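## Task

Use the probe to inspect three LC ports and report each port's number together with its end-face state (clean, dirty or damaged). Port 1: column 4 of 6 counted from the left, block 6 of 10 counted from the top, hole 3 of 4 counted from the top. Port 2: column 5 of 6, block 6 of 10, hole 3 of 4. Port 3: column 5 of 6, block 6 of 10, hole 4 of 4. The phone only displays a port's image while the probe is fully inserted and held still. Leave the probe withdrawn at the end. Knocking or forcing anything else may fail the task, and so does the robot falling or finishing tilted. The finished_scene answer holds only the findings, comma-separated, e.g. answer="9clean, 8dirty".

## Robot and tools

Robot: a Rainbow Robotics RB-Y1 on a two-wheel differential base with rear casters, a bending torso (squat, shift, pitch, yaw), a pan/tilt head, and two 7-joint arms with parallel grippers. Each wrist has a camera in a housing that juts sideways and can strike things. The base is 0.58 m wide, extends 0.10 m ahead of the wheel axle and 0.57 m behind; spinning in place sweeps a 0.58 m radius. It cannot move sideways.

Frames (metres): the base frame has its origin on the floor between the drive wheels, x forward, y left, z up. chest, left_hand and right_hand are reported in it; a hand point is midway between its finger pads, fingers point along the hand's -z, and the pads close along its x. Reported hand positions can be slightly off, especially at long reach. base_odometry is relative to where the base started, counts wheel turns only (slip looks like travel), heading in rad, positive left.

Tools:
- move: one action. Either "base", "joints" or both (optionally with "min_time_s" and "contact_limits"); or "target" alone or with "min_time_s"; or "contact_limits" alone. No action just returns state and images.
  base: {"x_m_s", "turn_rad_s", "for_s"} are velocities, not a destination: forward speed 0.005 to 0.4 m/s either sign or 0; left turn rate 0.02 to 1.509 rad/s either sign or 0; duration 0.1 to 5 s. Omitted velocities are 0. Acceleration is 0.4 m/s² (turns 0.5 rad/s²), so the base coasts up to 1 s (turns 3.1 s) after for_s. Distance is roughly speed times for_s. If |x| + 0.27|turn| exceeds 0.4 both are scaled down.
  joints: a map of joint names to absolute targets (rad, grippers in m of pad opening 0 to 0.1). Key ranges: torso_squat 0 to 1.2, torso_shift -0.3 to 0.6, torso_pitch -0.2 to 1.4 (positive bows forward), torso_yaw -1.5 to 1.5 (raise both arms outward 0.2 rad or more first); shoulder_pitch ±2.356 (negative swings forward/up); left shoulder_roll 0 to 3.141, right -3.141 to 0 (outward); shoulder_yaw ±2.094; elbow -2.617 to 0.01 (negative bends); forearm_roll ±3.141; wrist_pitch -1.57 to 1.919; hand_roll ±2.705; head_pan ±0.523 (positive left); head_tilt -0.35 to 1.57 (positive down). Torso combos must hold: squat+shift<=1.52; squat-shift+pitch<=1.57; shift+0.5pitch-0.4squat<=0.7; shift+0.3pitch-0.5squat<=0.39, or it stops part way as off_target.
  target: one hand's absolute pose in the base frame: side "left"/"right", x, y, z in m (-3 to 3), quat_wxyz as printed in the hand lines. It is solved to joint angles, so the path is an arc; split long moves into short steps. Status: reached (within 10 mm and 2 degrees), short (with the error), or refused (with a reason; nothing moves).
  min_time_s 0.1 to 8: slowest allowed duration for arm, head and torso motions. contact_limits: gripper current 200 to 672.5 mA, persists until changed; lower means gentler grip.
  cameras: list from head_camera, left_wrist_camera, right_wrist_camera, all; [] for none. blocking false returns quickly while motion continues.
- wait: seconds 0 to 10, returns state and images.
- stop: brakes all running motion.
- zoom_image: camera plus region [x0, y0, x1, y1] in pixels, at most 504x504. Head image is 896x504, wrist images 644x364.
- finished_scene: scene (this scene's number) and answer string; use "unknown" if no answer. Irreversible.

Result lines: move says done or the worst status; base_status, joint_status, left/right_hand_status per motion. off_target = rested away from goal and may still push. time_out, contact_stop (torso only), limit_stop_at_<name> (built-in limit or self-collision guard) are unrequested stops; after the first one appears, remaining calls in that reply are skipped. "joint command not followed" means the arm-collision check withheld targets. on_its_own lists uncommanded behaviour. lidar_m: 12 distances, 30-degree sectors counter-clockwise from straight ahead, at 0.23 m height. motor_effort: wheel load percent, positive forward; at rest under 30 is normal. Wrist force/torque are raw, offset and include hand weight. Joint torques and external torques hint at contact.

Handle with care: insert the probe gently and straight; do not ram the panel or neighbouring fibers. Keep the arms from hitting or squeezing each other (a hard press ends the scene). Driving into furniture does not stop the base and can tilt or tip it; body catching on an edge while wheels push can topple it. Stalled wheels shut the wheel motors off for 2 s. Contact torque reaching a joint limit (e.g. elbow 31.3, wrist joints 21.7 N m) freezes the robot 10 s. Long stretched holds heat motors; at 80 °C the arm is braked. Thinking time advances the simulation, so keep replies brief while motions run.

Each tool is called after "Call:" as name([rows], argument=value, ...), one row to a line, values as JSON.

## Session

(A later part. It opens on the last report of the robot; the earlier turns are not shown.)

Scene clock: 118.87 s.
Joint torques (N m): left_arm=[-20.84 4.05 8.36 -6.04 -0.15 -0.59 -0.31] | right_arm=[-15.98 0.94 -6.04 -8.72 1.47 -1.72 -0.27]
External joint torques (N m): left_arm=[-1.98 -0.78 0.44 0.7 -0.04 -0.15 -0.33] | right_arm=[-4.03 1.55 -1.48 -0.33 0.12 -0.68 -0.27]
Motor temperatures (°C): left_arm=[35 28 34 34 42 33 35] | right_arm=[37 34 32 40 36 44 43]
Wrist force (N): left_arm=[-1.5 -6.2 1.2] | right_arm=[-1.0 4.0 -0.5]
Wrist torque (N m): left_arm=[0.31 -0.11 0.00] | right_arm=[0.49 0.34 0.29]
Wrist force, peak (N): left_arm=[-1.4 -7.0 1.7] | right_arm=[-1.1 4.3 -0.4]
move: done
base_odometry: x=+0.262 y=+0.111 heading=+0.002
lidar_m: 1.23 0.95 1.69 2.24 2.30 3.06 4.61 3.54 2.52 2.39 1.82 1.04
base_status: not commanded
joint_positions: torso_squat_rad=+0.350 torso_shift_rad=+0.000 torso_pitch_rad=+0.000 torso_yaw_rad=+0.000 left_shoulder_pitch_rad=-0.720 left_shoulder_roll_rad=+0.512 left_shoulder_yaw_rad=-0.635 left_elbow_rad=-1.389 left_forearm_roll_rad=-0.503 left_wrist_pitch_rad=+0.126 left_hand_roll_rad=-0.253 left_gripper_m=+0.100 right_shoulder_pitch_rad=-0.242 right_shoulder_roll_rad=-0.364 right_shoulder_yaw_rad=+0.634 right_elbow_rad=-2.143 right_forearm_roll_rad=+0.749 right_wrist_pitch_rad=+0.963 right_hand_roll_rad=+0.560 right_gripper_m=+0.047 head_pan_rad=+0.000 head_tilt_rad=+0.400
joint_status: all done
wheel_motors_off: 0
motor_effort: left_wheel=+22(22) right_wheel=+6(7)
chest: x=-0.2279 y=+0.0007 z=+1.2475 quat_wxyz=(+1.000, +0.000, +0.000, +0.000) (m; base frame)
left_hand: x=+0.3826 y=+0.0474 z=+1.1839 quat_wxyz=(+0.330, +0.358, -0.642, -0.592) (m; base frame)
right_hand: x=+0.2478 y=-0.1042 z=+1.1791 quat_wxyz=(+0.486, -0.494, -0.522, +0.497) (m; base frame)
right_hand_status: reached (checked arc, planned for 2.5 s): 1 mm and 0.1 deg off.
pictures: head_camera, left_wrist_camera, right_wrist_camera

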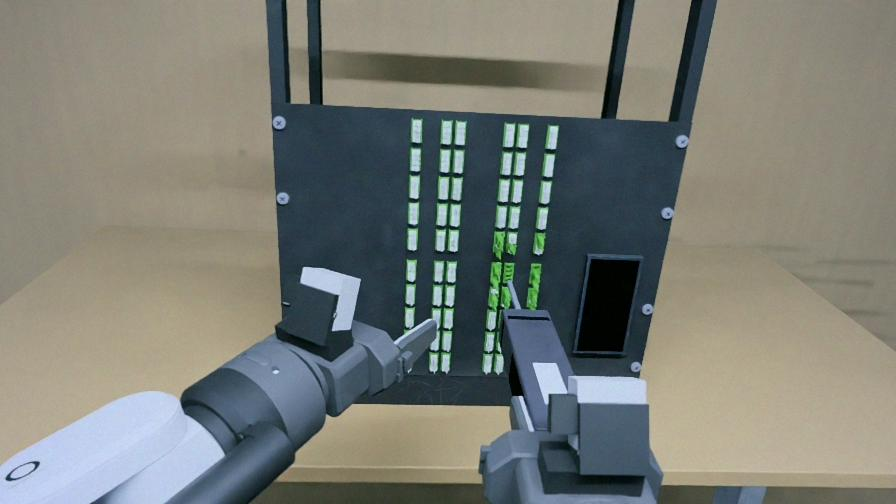

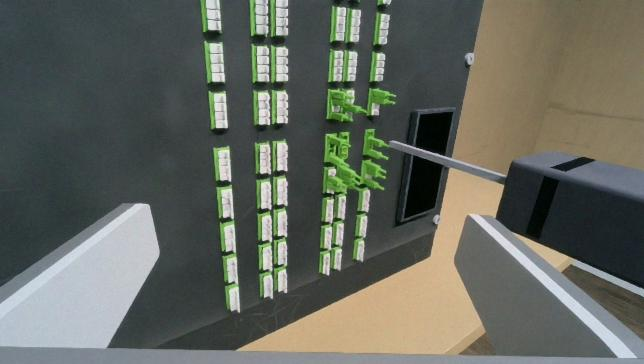

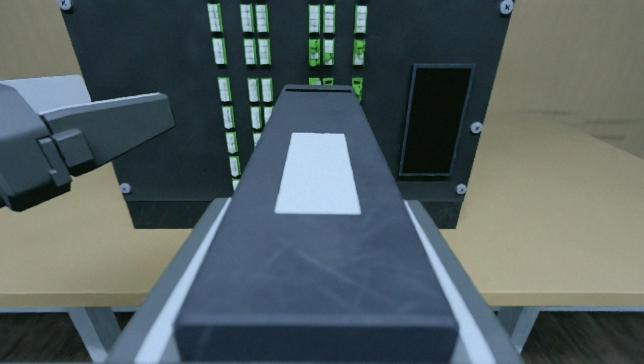

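Call:
move(target={"side":"right","x":0.2480,"y":-0.1125,"z":1.1580,"quat_wxyz":[0.4862,-0.4942,-0.5222,0.4966]}, min_time_s=2.5)

Call:
zoom_image(camera="left_wrist_camera", region=[320, 120, 400, 184])

Call:
zoom_image(camera="head_camera", region=[490, 255, 540, 305])

Call:
zoom_image(camera="right_wrist_camera", region=[300, 55, 350, 95])

Scene clock: 135.73 s.
Joint torques (N m): left_arm=[-21.17 3.97 8.42 -6.03 -0.15 -0.65 -0.4] | right_arm=[-11.4 -1.85 -4.29 -8.99 2.05 -1.56 -0.14]
External joint torques (N m): left_arm=[-2.31 -0.87 0.5 0.71 -0.04 -0.2 -0.41] | right_arm=[0.12 -1 0.26 -0.32 0.72 -0.61 -0.14]
Motor temperatures (°C): left_arm=[35 28 34 34 42 33 35] | right_arm=[37 34 32 40 36 44 43]
Wrist force (N): left_arm=[-1.3 -6.1 0.9] | right_arm=[-0.9 4.1 -0.3]
Wrist torque (N m): left_arm=[0.33 -0.11 0.03] | right_arm=[0.48 0.34 0.28]
Wrist force, peak (N): left_arm=[-1.6 -6.8 1.4] | right_arm=[-1.1 4.3 -0.3]
move: done
base_odometry: x=+0.262 y=+0.111 heading=+0.002
lidar_m: 1.22 0.94 1.70 2.23 2.29 3.06 4.61 3.54 2.51 2.39 1.83 1.04
base_status: not commanded
joint_positions: torso_squat_rad=+0.350 torso_shift_rad=+0.000 torso_pitch_rad=+0.000 torso_yaw_rad=+0.000 left_shoulder_pitch_rad=-0.720 left_shoulder_roll_rad=+0.512 left_shoulder_yaw_rad=-0.635 left_elbow_rad=-1.389 left_forearm_roll_rad=-0.503 left_wrist_pitch_rad=+0.126 left_hand_roll_rad=-0.253 left_gripper_m=+0.100 right_shoulder_pitch_rad=-0.195 right_shoulder_roll_rad=-0.383 right_shoulder_yaw_rad=+0.635 right_elbow_rad=-2.109 right_forearm_roll_rad=+0.792 right_wrist_pitch_rad=+0.901 right_hand_roll_rad=+0.499 right_gripper_m=+0.047 head_pan_rad=+0.000 head_tilt_rad=+0.400
joint_status: all done
wheel_motors_off: 0
motor_effort: left_wheel=+22(22) right_wheel=+6(8)
chest: x=-0.2279 y=+0.0007 z=+1.2475 quat_wxyz=(+1.000, +0.000, +0.000, +0.000) (m; base frame)
left_hand: x=+0.3826 y=+0.0474 z=+1.1839 quat_wxyz=(+0.330, +0.358, -0.642, -0.592) (m; base frame)
right_hand: x=+0.2472 y=-0.1120 z=+1.1577 quat_wxyz=(+0.487, -0.492, -0.520, +0.500) (m; base frame)
right_hand_status: reached (checked arc, planned for 2.5 s): 1 mm and 0.5 deg off.
pictures: head_camera, left_wrist_camera, right_wrist_camera

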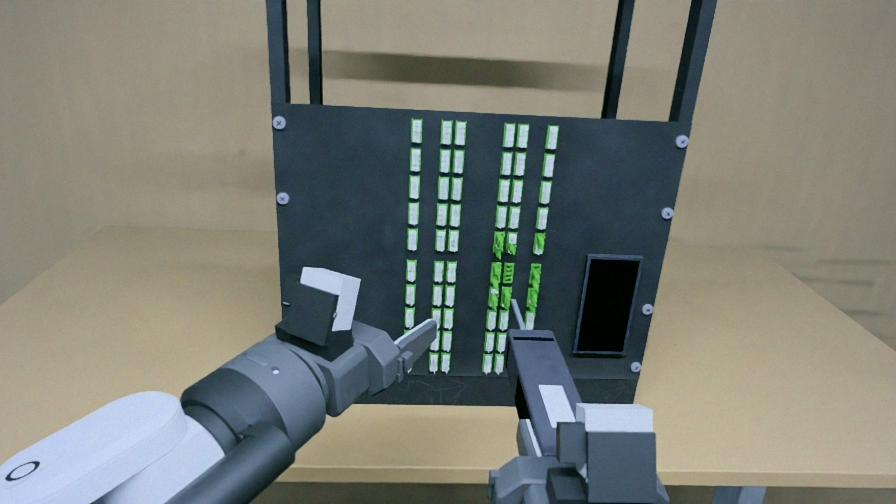

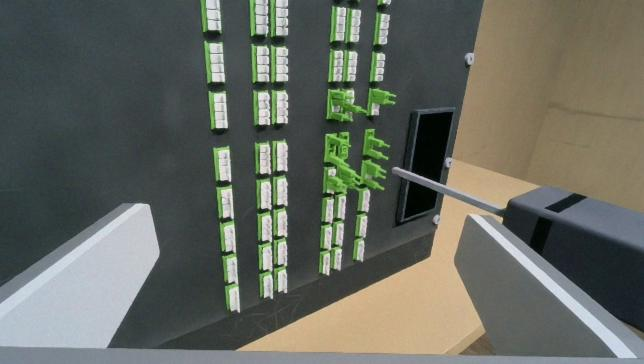

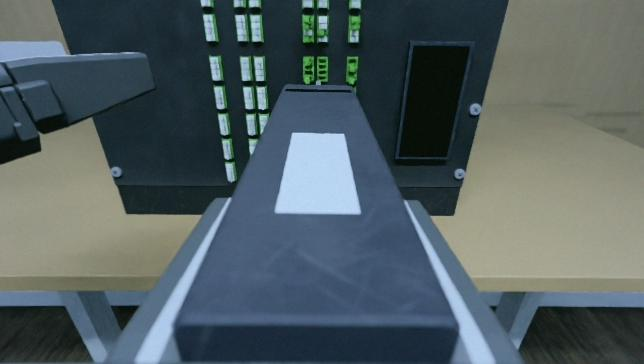

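Scaled by 6.300 from the camera's 644x364 image, which has a finer 920x520 frame.

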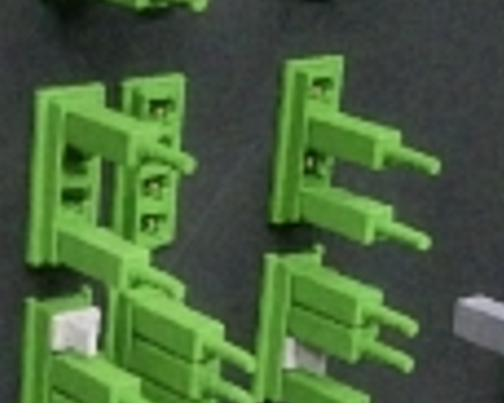

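Scaled by 10.080 from the camera's 896x504 image, which has a finer 1280x720 frame.

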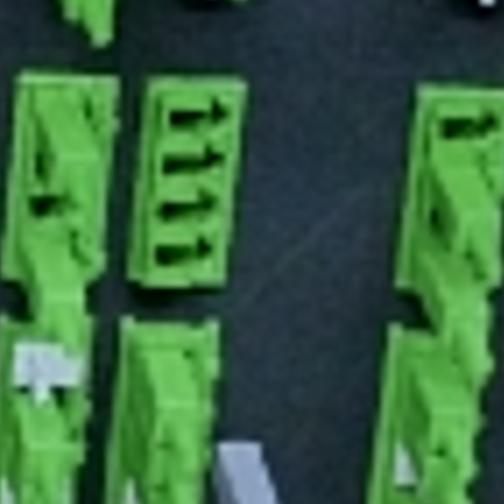

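Scaled by 10.080 from the camera's 644x364 image, which has a finer 1265x715 frame.

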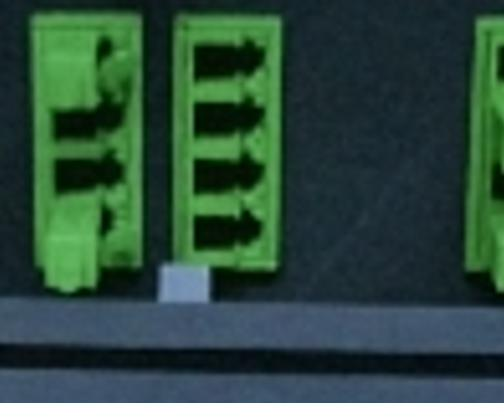

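Call:
move(target={"side":"right","x":0.2700,"y":-0.1131,"z":1.1575,"quat_wxyz":[0.4862,-0.4942,-0.5222,0.4966]}, min_time_s=2)

Call:
zoom_image(camera="left_wrist_camera", region=[320, 120, 400, 184])

Call:
zoom_image(camera="head_camera", region=[490, 255, 530, 295])

Call:
zoom_image(camera="right_wrist_camera", region=[300, 55, 350, 95])

Scene clock: 145.33 s.
Joint torques (N m): left_arm=[-20.87 3.61 8.57 -6.28 -0.16 -0.61 -0.4] | right_arm=[-16.85 0.5 -6.47 -9.1 1.36 -1.46 -0.16]
External joint torques (N m): left_arm=[-2.01 -1.22 0.65 0.47 -0.05 -0.16 -0.41] | right_arm=[-4.16 1.59 -1.62 -0.46 0.05 -0.56 -0.16]
Motor temperatures (°C): left_arm=[35 28 34 35 42 33 35] | right_arm=[37 34 32 40 36 44 43]
Wrist force (N): left_arm=[-1.3 -6.2 0.8] | right_arm=[-1.0 3.9 -0.4]
Wrist torque (N m): left_arm=[0.31 -0.08 0.01] | right_arm=[0.50 0.33 0.29]
Wrist force, peak (N): left_arm=[-1.6 -7.0 1.3] | right_arm=[-1.1 4.1 -0.6]
move: done
base_odometry: x=+0.262 y=+0.111 heading=+0.002
lidar_m: 1.23 0.95 1.70 2.23 2.30 3.05 4.60 3.53 2.52 2.39 1.83 1.04
base_status: not commanded
joint_positions: torso_squat_rad=+0.350 torso_shift_rad=+0.000 torso_pitch_rad=+0.000 torso_yaw_rad=+0.000 left_shoulder_pitch_rad=-0.720 left_shoulder_roll_rad=+0.512 left_shoulder_yaw_rad=-0.635 left_elbow_rad=-1.389 left_forearm_roll_rad=-0.503 left_wrist_pitch_rad=+0.126 left_hand_roll_rad=-0.253 left_gripper_m=+0.100 right_shoulder_pitch_rad=-0.251 right_shoulder_roll_rad=-0.373 right_shoulder_yaw_rad=+0.608 right_elbow_rad=-2.020 right_forearm_roll_rad=+0.780 right_wrist_pitch_rad=+0.865 right_hand_roll_rad=+0.470 right_gripper_m=+0.047 head_pan_rad=+0.000 head_tilt_rad=+0.400
joint_status: all done
wheel_motors_off: 0
motor_effort: left_wheel=+22(22) right_wheel=+5(7)
chest: x=-0.2279 y=+0.0007 z=+1.2475 quat_wxyz=(+1.000, +0.000, +0.000, +0.000) (m; base frame)
left_hand: x=+0.3826 y=+0.0474 z=+1.1839 quat_wxyz=(+0.330, +0.358, -0.642, -0.592) (m; base frame)
right_hand: x=+0.2698 y=-0.1132 z=+1.1569 quat_wxyz=(+0.486, -0.494, -0.522, +0.497) (m; base frame)
right_hand_status: reached (checked arc, planned for 2.0 s): 1 mm and 0.1 deg off.
pictures: head_camera, left_wrist_camera, right_wrist_camera

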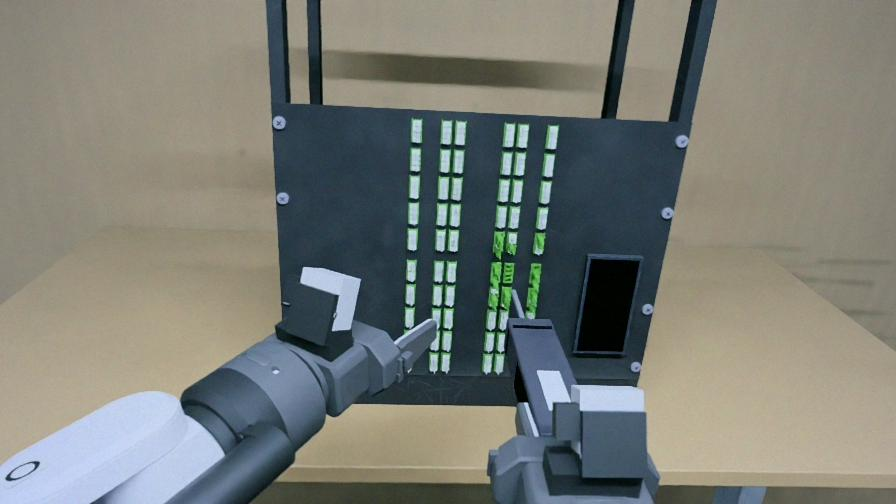

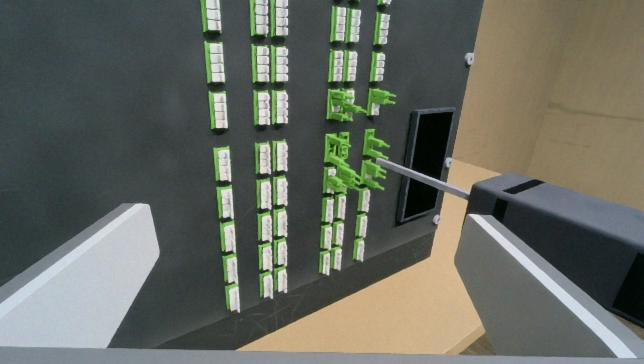

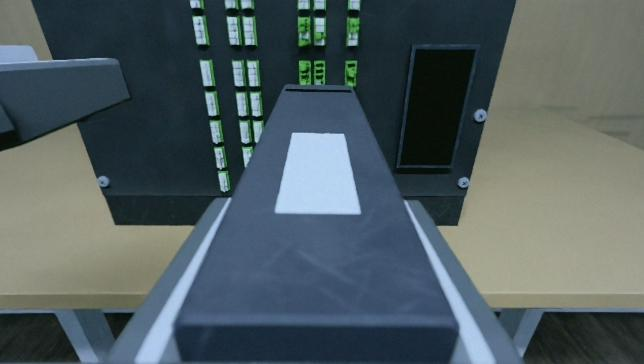

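Scaled by 6.300 from the camera's 644x364 image, which has a finer 920x520 frame.

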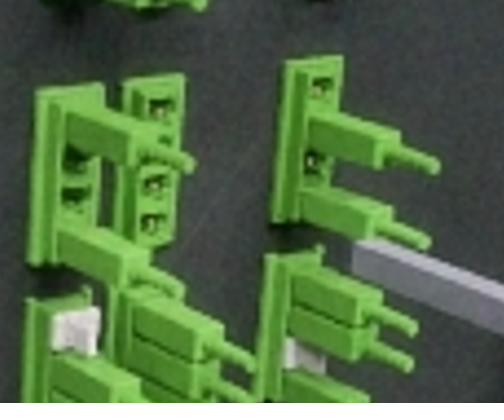

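Scaled by 12.600 from the camera's 896x504 image, which has a finer 1280x720 frame.

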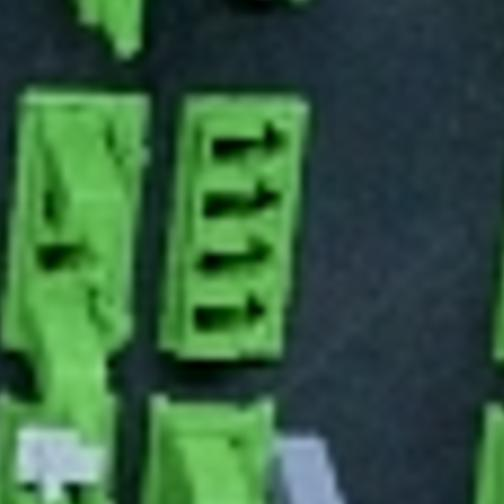

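Scaled by 10.080 from the camera's 644x364 image, which has a finer 1265x715 frame.

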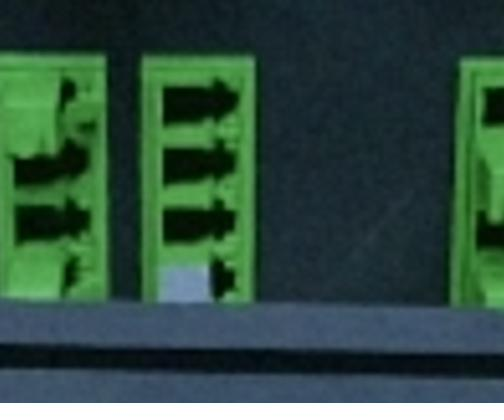

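Call:
move(target={"side":"right","x":0.2950,"y":-0.1121,"z":1.1563,"quat_wxyz":[0.4862,-0.4942,-0.5222,0.4966]}, min_time_s=2.5)

Call:
zoom_image(camera="left_wrist_camera", region=[320, 120, 400, 184])

Call:
zoom_image(camera="head_camera", region=[490, 255, 530, 295])

Call:
zoom_image(camera="right_wrist_camera", region=[300, 55, 350, 95])

Scene clock: 162.30 s.
Joint torques (N m): left_arm=[-20.9 3.96 8.42 -6.2 -0.15 -0.57 -0.4] | right_arm=[-18.33 -0.15 -6.55 -9 1.39 -1.5 -0.24]
External joint torques (N m): left_arm=[-2.04 -0.88 0.5 0.54 -0.05 -0.12 -0.41] | right_arm=[-4.32 1.2 -1.44 -0.38 0.11 -0.65 -0.24]
Motor temperatures (°C): left_arm=[35 28 34 35 42 33 35] | right_arm=[37 34 32 39 36 44 43]
Wrist force (N): left_arm=[-1.4 -5.9 1.7] | right_arm=[-1.0 3.9 -0.4]
Wrist torque (N m): left_arm=[0.28 -0.08 0.00] | right_arm=[0.49 0.34 0.29]
Wrist force, peak (N): left_arm=[-1.5 -7.0 0.9] | right_arm=[-0.9 4.3 -0.4]
move: done
base_odometry: x=+0.262 y=+0.111 heading=+0.002
lidar_m: 1.23 0.95 1.69 2.23 2.30 3.05 4.61 3.54 2.51 2.39 1.84 1.04
base_status: not commanded
joint_positions: torso_squat_rad=+0.350 torso_shift_rad=+0.000 torso_pitch_rad=+0.000 torso_yaw_rad=+0.000 left_shoulder_pitch_rad=-0.720 left_shoulder_roll_rad=+0.512 left_shoulder_yaw_rad=-0.635 left_elbow_rad=-1.389 left_forearm_roll_rad=-0.503 left_wrist_pitch_rad=+0.126 left_hand_roll_rad=-0.253 left_gripper_m=+0.100 right_shoulder_pitch_rad=-0.319 right_shoulder_roll_rad=-0.359 right_shoulder_yaw_rad=+0.586 right_elbow_rad=-1.917 right_forearm_roll_rad=+0.763 right_wrist_pitch_rad=+0.828 right_hand_roll_rad=+0.445 right_gripper_m=+0.047 head_pan_rad=+0.000 head_tilt_rad=+0.400
joint_status: all done
wheel_motors_off: 0
motor_effort: left_wheel=+22(22) right_wheel=+6(7)
chest: x=-0.2279 y=+0.0007 z=+1.2475 quat_wxyz=(+1.000, +0.000, +0.000, +0.000) (m; base frame)
left_hand: x=+0.3826 y=+0.0474 z=+1.1839 quat_wxyz=(+0.330, +0.358, -0.642, -0.592) (m; base frame)
right_hand: x=+0.2948 y=-0.1123 z=+1.1557 quat_wxyz=(+0.486, -0.494, -0.522, +0.497) (m; base frame)
right_hand_status: reached (checked arc, planned for 2.5 s): 1 mm and 0.1 deg off.
pictures: head_camera, left_wrist_camera, right_wrist_camera

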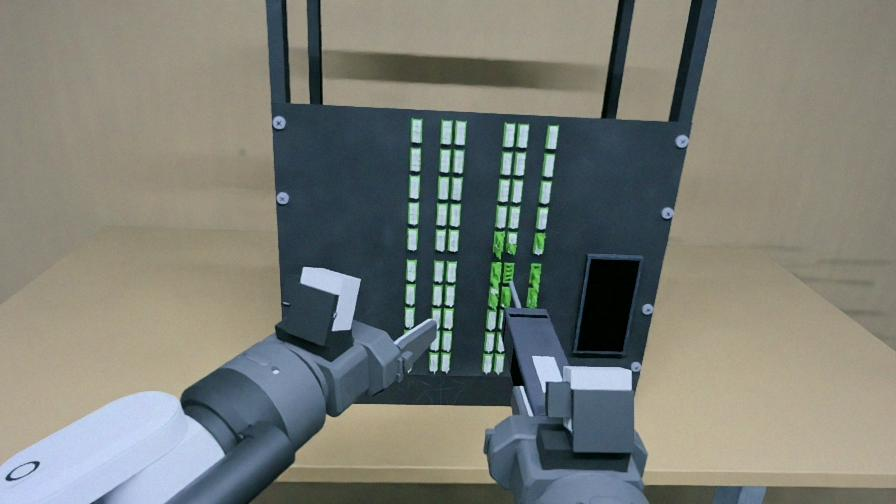

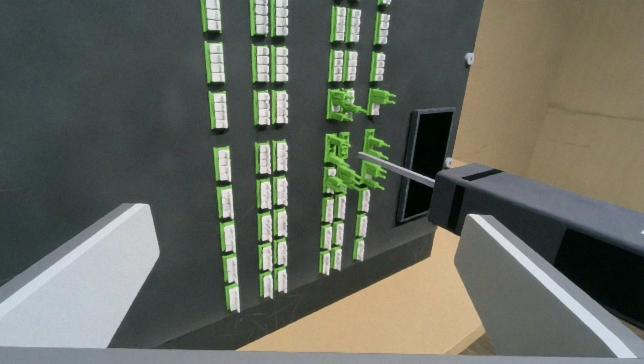

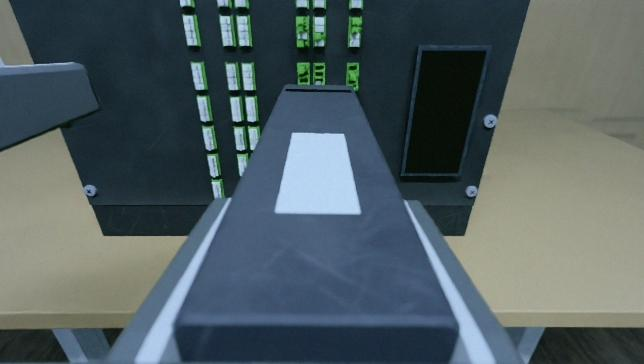

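Scaled by 6.300 from the camera's 644x364 image, which has a finer 920x520 frame.

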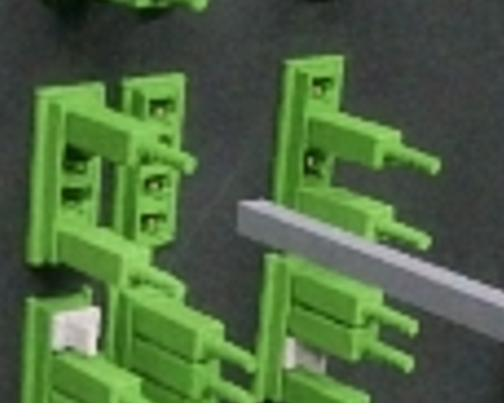

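Scaled by 12.600 from the camera's 896x504 image, which has a finer 1280x720 frame.

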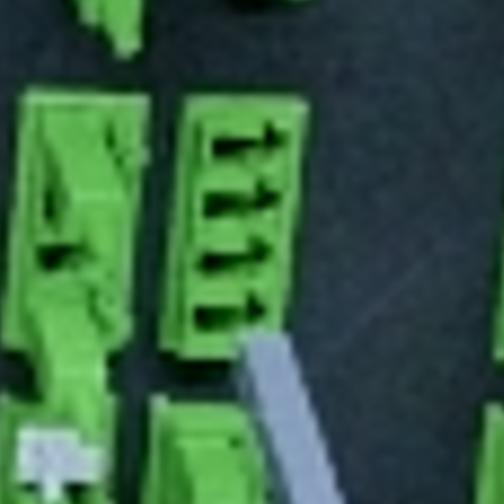

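Scaled by 10.080 from the camera's 644x364 image, which has a finer 1265x715 frame.

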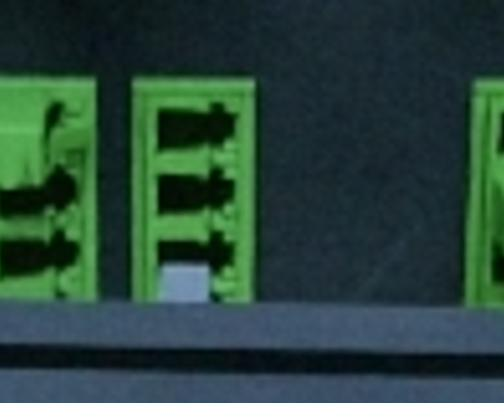

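Call:
move(target={"side":"right","x":0.3050,"y":-0.1110,"z":1.1558,"quat_wxyz":[0.4862,-0.4942,-0.5222,0.4966]}, min_time_s=1.5)

Call:
zoom_image(camera="right_wrist_camera", region=[300, 55, 350, 95])

Call:
zoom_image(camera="head_camera", region=[490, 255, 530, 295])

Call:
zoom_image(camera="left_wrist_camera", region=[320, 120, 400, 184])

Scene clock: 182.03 s.
Joint torques (N m): left_arm=[-20.99 3.82 8.7 -6.31 -0.23 -0.61 -0.42] | right_arm=[-18.76 0.07 -6.87 -9.07 1.39 -1.43 -0.21]
External joint torques (N m): left_arm=[-2.13 -1.01 0.78 0.43 -0.12 -0.16 -0.43] | right_arm=[-4.25 1.5 -1.68 -0.46 0.12 -0.6 -0.21]
Motor temperatures (°C): left_arm=[36 28 34 35 42 33 35] | right_arm=[37 34 32 39 36 44 43]
Wrist force (N): left_arm=[-1.6 -6.6 1.1] | right_arm=[-1.1 3.9 -0.5]
Wrist torque (N m): left_arm=[0.36 -0.14 0.03] | right_arm=[0.50 0.32 0.30]
Wrist force, peak (N): left_arm=[-1.6 -7.0 1.8] | right_arm=[-0.9 4.3 -0.2]
move: done
base_odometry: x=+0.262 y=+0.111 heading=+0.002
lidar_m: 1.23 0.94 1.70 2.23 2.29 3.06 4.61 3.54 2.52 2.39 1.83 1.05
base_status: not commanded
joint_positions: torso_squat_rad=+0.350 torso_shift_rad=+0.000 torso_pitch_rad=+0.000 torso_yaw_rad=+0.000 left_shoulder_pitch_rad=-0.720 left_shoulder_roll_rad=+0.512 left_shoulder_yaw_rad=-0.635 left_elbow_rad=-1.389 left_forearm_roll_rad=-0.503 left_wrist_pitch_rad=+0.126 left_hand_roll_rad=-0.253 left_gripper_m=+0.100 right_shoulder_pitch_rad=-0.346 right_shoulder_roll_rad=-0.352 right_shoulder_yaw_rad=+0.578 right_elbow_rad=-1.875 right_forearm_roll_rad=+0.759 right_wrist_pitch_rad=+0.814 right_hand_roll_rad=+0.435 right_gripper_m=+0.047 head_pan_rad=+0.000 head_tilt_rad=+0.400
joint_status: all done
wheel_motors_off: 0
motor_effort: left_wheel=+22(22) right_wheel=+6(7)
chest: x=-0.2279 y=+0.0007 z=+1.2475 quat_wxyz=(+1.000, +0.000, +0.000, +0.000) (m; base frame)
left_hand: x=+0.3826 y=+0.0474 z=+1.1839 quat_wxyz=(+0.330, +0.358, -0.642, -0.592) (m; base frame)
right_hand: x=+0.3042 y=-0.1113 z=+1.1554 quat_wxyz=(+0.487, -0.494, -0.522, +0.497) (m; base frame)
right_hand_status: reached (checked arc, planned for 1.5 s): 1 mm and 0.1 deg off.
pictures: head_camera, left_wrist_camera, right_wrist_camera

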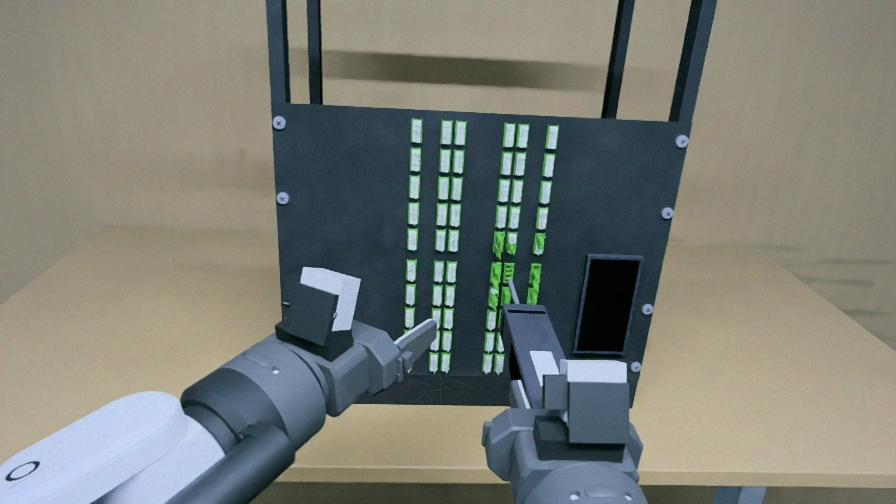

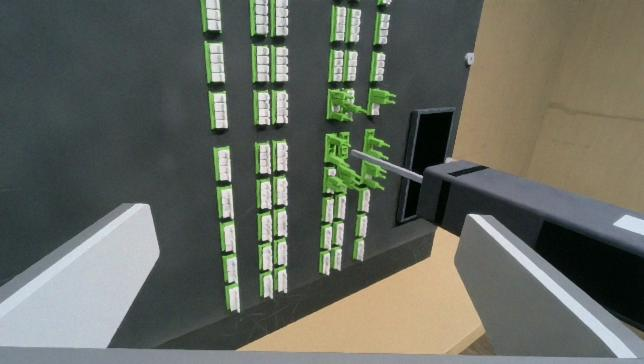

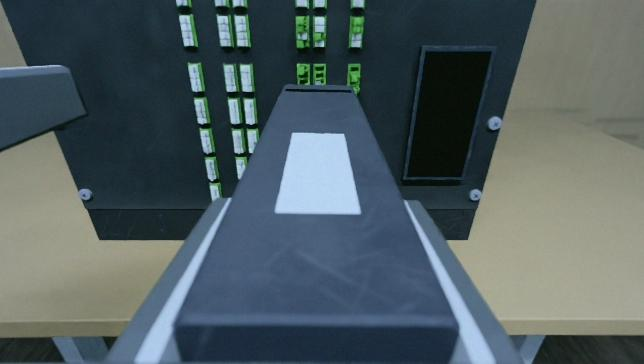

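Scaled by 10.080 from the camera's 644x364 image, which has a finer 1265x715 frame.

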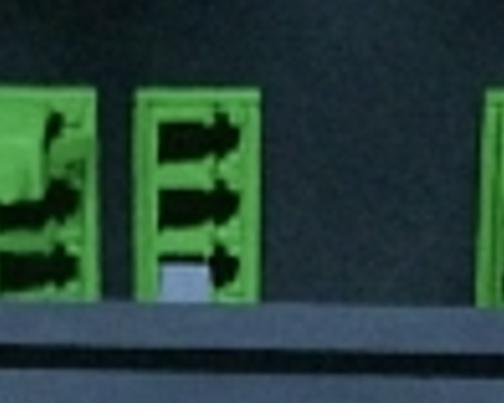

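Scaled by 12.600 from the camera's 896x504 image, which has a finer 1280x720 frame.

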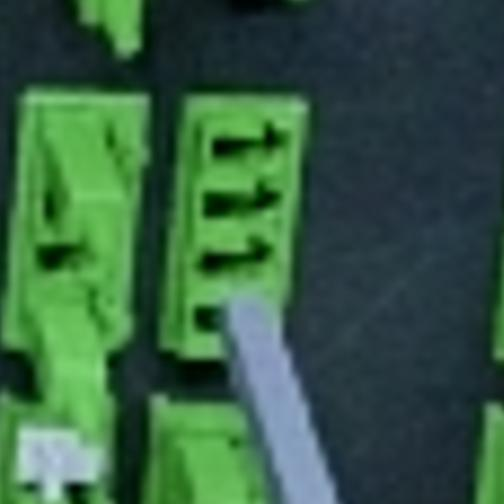

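Scaled by 6.300 from the camera's 644x364 image, which has a finer 920x520 frame.

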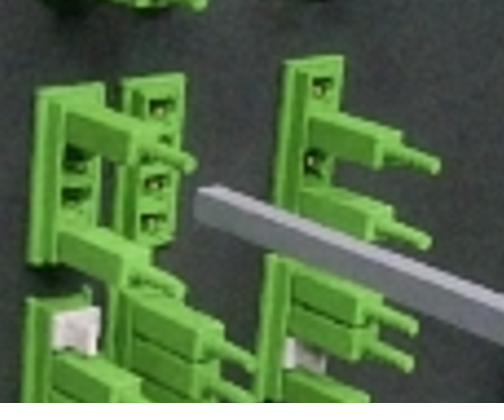

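Call:
move(target={"side":"right","x":0.3100,"y":-0.1106,"z":1.1556,"quat_wxyz":[0.4862,-0.4942,-0.5222,0.4966]}, min_time_s=1.5)

Call:
zoom_image(camera="right_wrist_camera", region=[300, 55, 350, 95])

Call:
zoom_image(camera="head_camera", region=[490, 255, 530, 295])

Call:
zoom_image(camera="left_wrist_camera", region=[320, 120, 400, 184])

Scene clock: 189.57 s.
Joint torques (N m): left_arm=[-21.03 3.82 8.36 -6.19 -0.25 -0.55 -0.33] | right_arm=[-19.05 -0.05 -6.77 -9.02 1.39 -1.48 -0.28]
External joint torques (N m): left_arm=[-2.17 -1.02 0.44 0.55 -0.14 -0.11 -0.35] | right_arm=[-4.26 1.42 -1.55 -0.4 0.13 -0.66 -0.27]
Motor temperatures (°C): left_arm=[36 28 34 35 42 33 35] | right_arm=[37 34 32 39 36 44 43]
Wrist force (N): left_arm=[-1.5 -6.1 1.3] | right_arm=[-1.2 4.0 -0.2]
Wrist torque (N m): left_arm=[0.29 -0.09 0.01] | right_arm=[0.48 0.32 0.29]
Wrist force, peak (N): left_arm=[-1.9 -7.1 1.1] | right_arm=[-1.0 4.3 -0.3]
move: done
base_odometry: x=+0.262 y=+0.111 heading=+0.002
lidar_m: 1.23 0.94 1.69 2.23 2.31 3.05 4.60 3.54 2.52 2.39 1.83 1.04
base_status: not commanded
joint_positions: torso_squat_rad=+0.350 torso_shift_rad=+0.000 torso_pitch_rad=+0.000 torso_yaw_rad=+0.000 left_shoulder_pitch_rad=-0.720 left_shoulder_roll_rad=+0.512 left_shoulder_yaw_rad=-0.635 left_elbow_rad=-1.389 left_forearm_roll_rad=-0.503 left_wrist_pitch_rad=+0.126 left_hand_roll_rad=-0.253 left_gripper_m=+0.100 right_shoulder_pitch_rad=-0.361 right_shoulder_roll_rad=-0.347 right_shoulder_yaw_rad=+0.574 right_elbow_rad=-1.851 right_forearm_roll_rad=+0.758 right_wrist_pitch_rad=+0.805 right_hand_roll_rad=+0.428 right_gripper_m=+0.047 head_pan_rad=+0.000 head_tilt_rad=+0.400
joint_status: all done
wheel_motors_off: 0
motor_effort: left_wheel=+22(22) right_wheel=+5(7)
chest: x=-0.2279 y=+0.0007 z=+1.2475 quat_wxyz=(+1.000, +0.000, +0.000, +0.000) (m; base frame)
left_hand: x=+0.3826 y=+0.0474 z=+1.1839 quat_wxyz=(+0.330, +0.358, -0.642, -0.592) (m; base frame)
right_hand: x=+0.3096 y=-0.1108 z=+1.1550 quat_wxyz=(+0.486, -0.494, -0.522, +0.497) (m; base frame)
right_hand_status: reached (checked arc, planned for 1.5 s): 1 mm and 0.1 deg off.
pictures: head_camera, left_wrist_camera, right_wrist_camera

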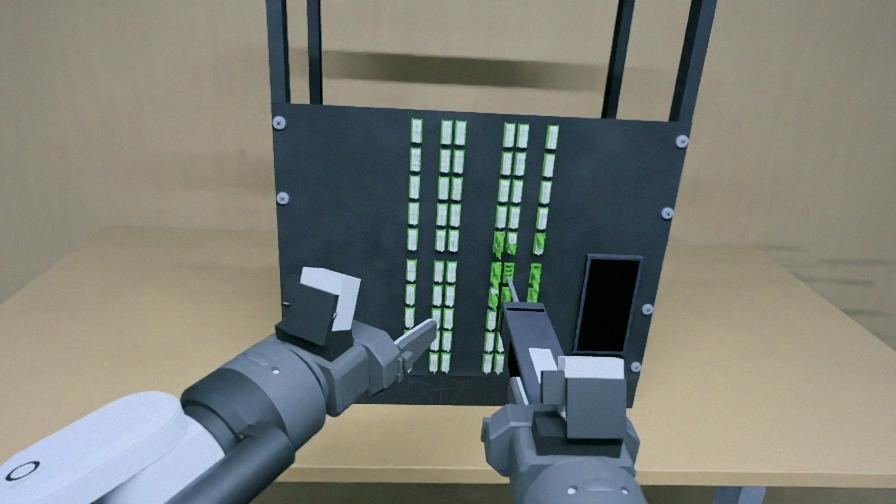

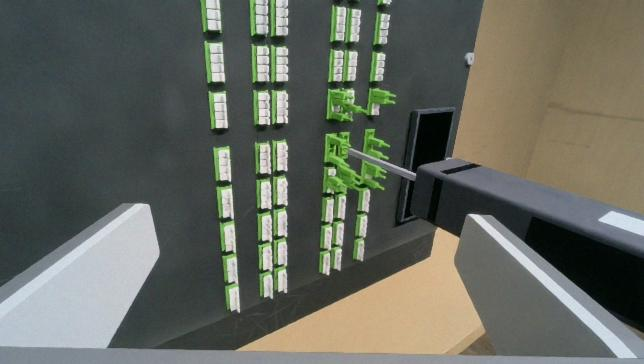

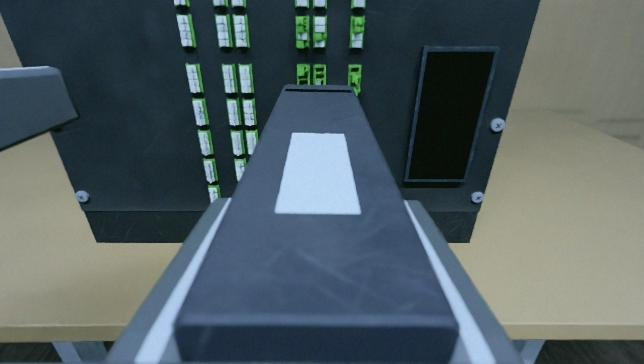

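Scaled by 10.080 from the camera's 644x364 image, which has a finer 1265x715 frame.

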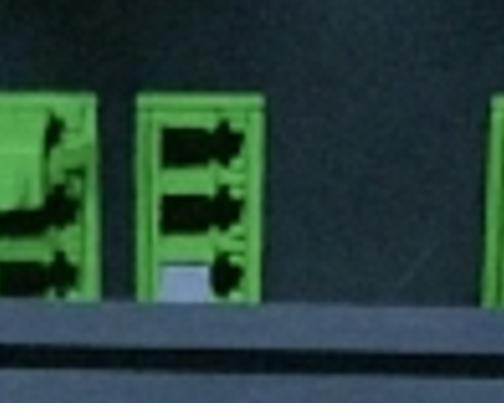

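Scaled by 12.600 from the camera's 896x504 image, which has a finer 1280x720 frame.

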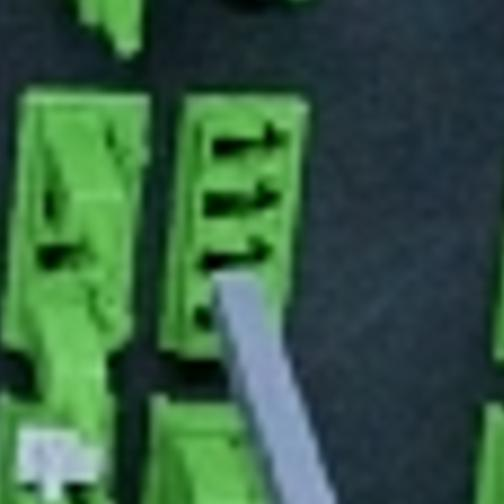

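Scaled by 6.300 from the camera's 644x364 image, which has a finer 920x520 frame.

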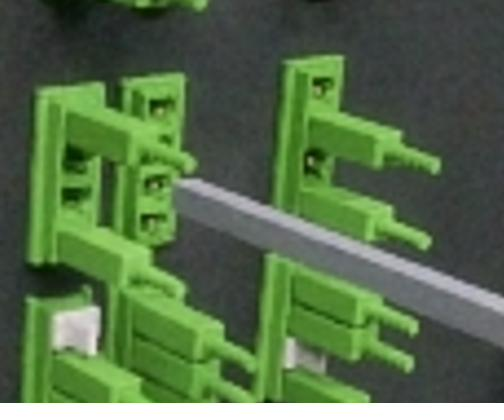

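Call:
move(target={"side":"right","x":0.3140,"y":-0.1102,"z":1.1549,"quat_wxyz":[0.4862,-0.4942,-0.5222,0.4966]}, min_time_s=1.5)

Call:
zoom_image(camera="right_wrist_camera", region=[300, 55, 350, 95])

Call:
zoom_image(camera="head_camera", region=[490, 255, 530, 295])

Call:
zoom_image(camera="left_wrist_camera", region=[320, 120, 400, 184])

Scene clock: 198.07 s.
Joint torques (N m): left_arm=[-20.9 3.73 8.28 -6.15 -0.19 -0.63 -0.41] | right_arm=[-19.38 -0.15 -6.84 -9.11 2.01 -1.39 -0.27]
External joint torques (N m): left_arm=[-2.04 -1.1 0.36 0.59 -0.08 -0.18 -0.43] | right_arm=[-4.38 1.36 -1.6 -0.49 0.75 -0.58 -0.27]
Motor temperatures (°C): left_arm=[36 28 34 35 42 33 35] | right_arm=[37 34 32 39 36 44 43]
Wrist force (N): left_arm=[-1.2 -6.2 1.0] | right_arm=[-1.3 3.9 -0.3]
Wrist torque (N m): left_arm=[0.34 -0.08 0.02] | right_arm=[0.50 0.29 0.30]
Wrist force, peak (N): left_arm=[-1.9 -6.9 1.4] | right_arm=[-1.3 4.3 -0.4]
move: done
base_odometry: x=+0.262 y=+0.111 heading=+0.002
lidar_m: 1.22 0.94 1.69 2.23 2.30 3.05 4.61 3.54 2.52 2.39 1.84 1.04
base_status: not commanded
joint_positions: torso_squat_rad=+0.350 torso_shift_rad=+0.000 torso_pitch_rad=+0.000 torso_yaw_rad=+0.000 left_shoulder_pitch_rad=-0.720 left_shoulder_roll_rad=+0.512 left_shoulder_yaw_rad=-0.635 left_elbow_rad=-1.389 left_forearm_roll_rad=-0.503 left_wrist_pitch_rad=+0.126 left_hand_roll_rad=-0.253 left_gripper_m=+0.100 right_shoulder_pitch_rad=-0.371 right_shoulder_roll_rad=-0.344 right_shoulder_yaw_rad=+0.571 right_elbow_rad=-1.831 right_forearm_roll_rad=+0.759 right_wrist_pitch_rad=+0.797 right_hand_roll_rad=+0.422 right_gripper_m=+0.047 head_pan_rad=+0.000 head_tilt_rad=+0.400
joint_status: all done
wheel_motors_off: 0
motor_effort: left_wheel=+22(22) right_wheel=+6(8)
chest: x=-0.2279 y=+0.0007 z=+1.2475 quat_wxyz=(+1.000, +0.000, +0.000, +0.000) (m; base frame)
left_hand: x=+0.3826 y=+0.0474 z=+1.1839 quat_wxyz=(+0.330, +0.358, -0.642, -0.592) (m; base frame)
right_hand: x=+0.3137 y=-0.1104 z=+1.1543 quat_wxyz=(+0.487, -0.494, -0.522, +0.497) (m; base frame)
right_hand_status: reached (checked arc, planned for 1.5 s): 1 mm and 0.1 deg off.
pictures: head_camera, left_wrist_camera, right_wrist_camera

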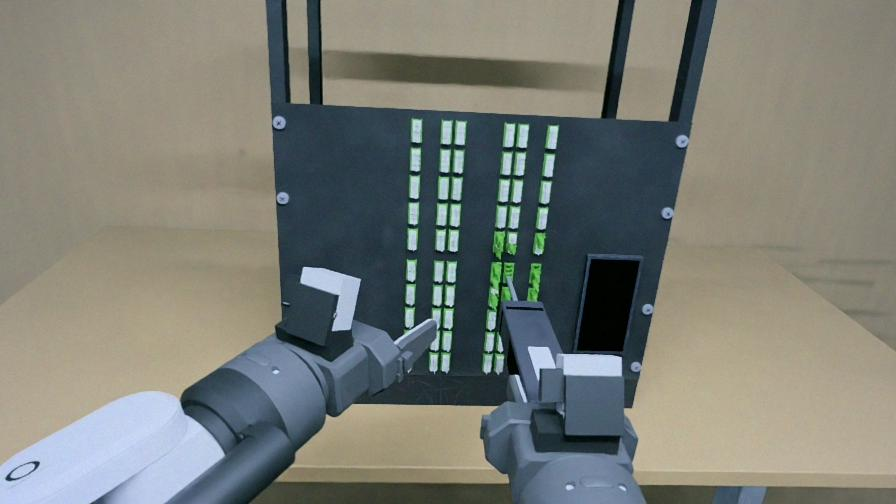

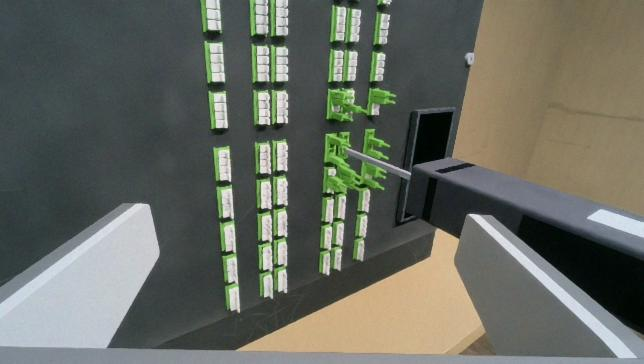

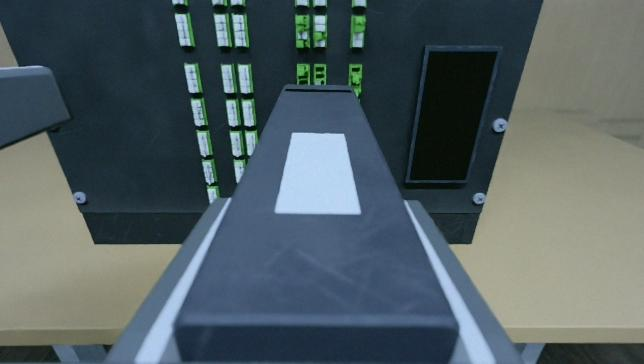

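Scaled by 10.080 from the camera's 644x364 image, which has a finer 1265x715 frame.

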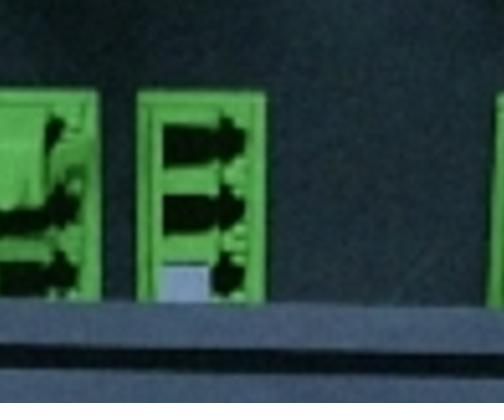

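Scaled by 12.600 from the camera's 896x504 image, which has a finer 1280x720 frame.

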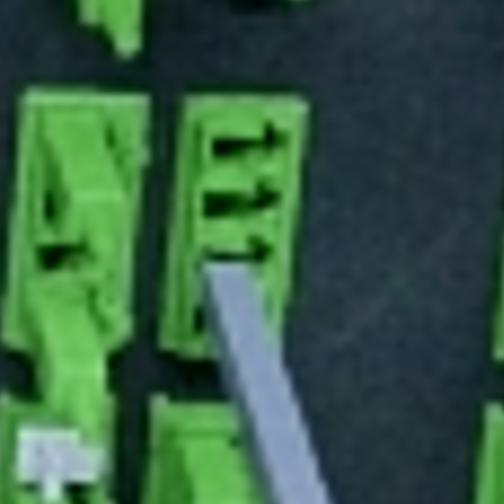

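Scaled by 6.300 from the camera's 644x364 image, which has a finer 920x520 frame.

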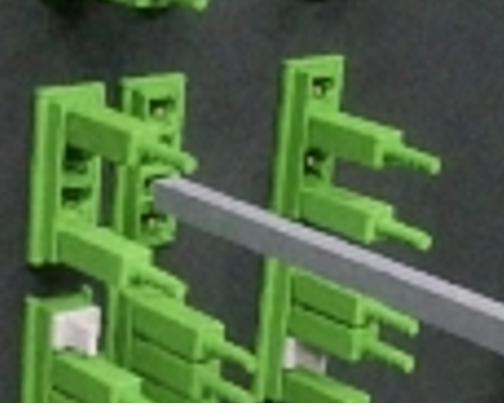

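Call:
move(target={"side":"right","x":0.3165,"y":-0.1100,"z":1.1546,"quat_wxyz":[0.4862,-0.4942,-0.5222,0.4966]}, min_time_s=1.5, cameras=["head_camera","left_wrist_camera","right_wrist_camera"])

Call:
zoom_image(camera="right_wrist_camera", region=[300, 55, 350, 95])

Call:
zoom_image(camera="head_camera", region=[490, 255, 530, 295])

Call:
zoom_image(camera="left_wrist_camera", region=[320, 120, 400, 184])

Scene clock: 204.80 s.
Joint torques (N m): left_arm=[-20.81 3.98 8.66 -6.12 -0.23 -0.48 -0.39] | right_arm=[-19.55 -0.19 -6.86 -9.03 1.97 -1.42 -0.22]
External joint torques (N m): left_arm=[-1.95 -0.86 0.74 0.62 -0.12 -0.03 -0.4] | right_arm=[-4.41 1.34 -1.6 -0.41 0.72 -0.61 -0.22]
Motor temperatures (°C): left_arm=[36 28 34 35 42 33 35] | right_arm=[37 34 32 39 36 44 43]
Wrist force (N): left_arm=[-1.8 -6.2 1.0] | right_arm=[-1.2 3.9 -0.4]
Wrist torque (N m): left_arm=[0.31 -0.12 -0.02] | right_arm=[0.49 0.32 0.28]
Wrist force, peak (N): left_arm=[-1.5 -6.8 1.2] | right_arm=[-1.3 4.5 -0.1]
move: done
base_odometry: x=+0.262 y=+0.111 heading=+0.002
lidar_m: 1.22 0.94 1.69 2.23 2.29 3.05 4.60 3.53 2.51 2.39 1.83 1.04
base_status: not commanded
joint_positions: torso_squat_rad=+0.350 torso_shift_rad=+0.000 torso_pitch_rad=+0.000 torso_yaw_rad=+0.000 left_shoulder_pitch_rad=-0.720 left_shoulder_roll_rad=+0.512 left_shoulder_yaw_rad=-0.635 left_elbow_rad=-1.389 left_forearm_roll_rad=-0.503 left_wrist_pitch_rad=+0.126 left_hand_roll_rad=-0.253 left_gripper_m=+0.100 right_shoulder_pitch_rad=-0.378 right_shoulder_roll_rad=-0.341 right_shoulder_yaw_rad=+0.569 right_elbow_rad=-1.818 right_forearm_roll_rad=+0.760 right_wrist_pitch_rad=+0.792 right_hand_roll_rad=+0.418 right_gripper_m=+0.047 head_pan_rad=+0.000 head_tilt_rad=+0.400
joint_status: all done
wheel_motors_off: 0
motor_effort: left_wheel=+22(22) right_wheel=+5(7)
chest: x=-0.2279 y=+0.0007 z=+1.2475 quat_wxyz=(+1.000, +0.000, +0.000, +0.000) (m; base frame)
left_hand: x=+0.3826 y=+0.0474 z=+1.1839 quat_wxyz=(+0.330, +0.358, -0.642, -0.592) (m; base frame)
right_hand: x=+0.3163 y=-0.1102 z=+1.1540 quat_wxyz=(+0.486, -0.494, -0.522, +0.497) (m; base frame)
right_hand_status: reached (checked arc, planned for 1.5 s): 1 mm and 0.1 deg off.
pictures: head_camera, left_wrist_camera, right_wrist_camera

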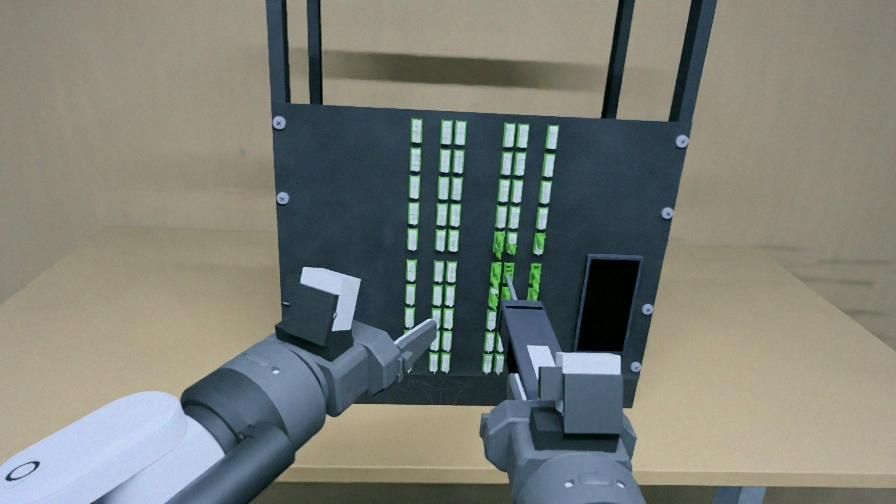

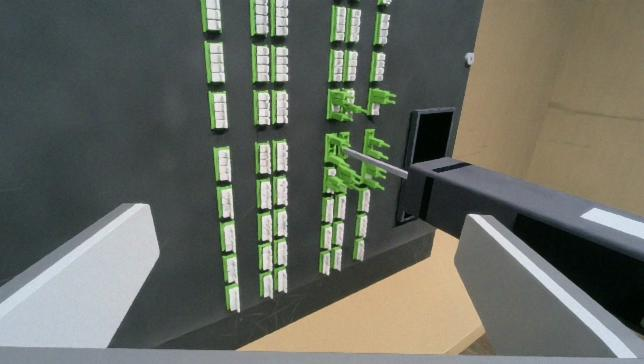

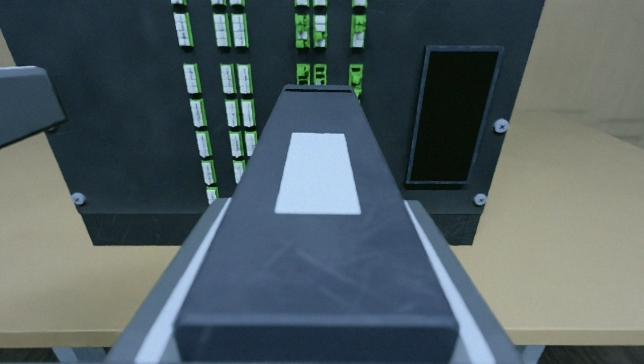

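Scaled by 10.080 from the camera's 644x364 image, which has a finer 1265x715 frame.

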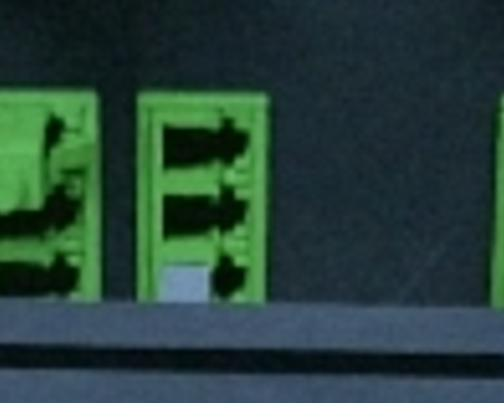

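Scaled by 12.600 from the camera's 896x504 image, which has a finer 1280x720 frame.

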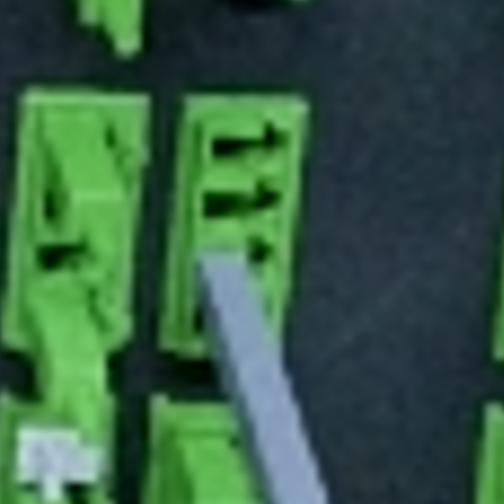

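Scaled by 6.300 from the camera's 644x364 image, which has a finer 920x520 frame.

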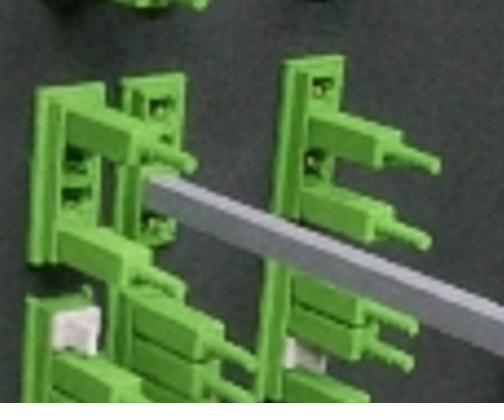

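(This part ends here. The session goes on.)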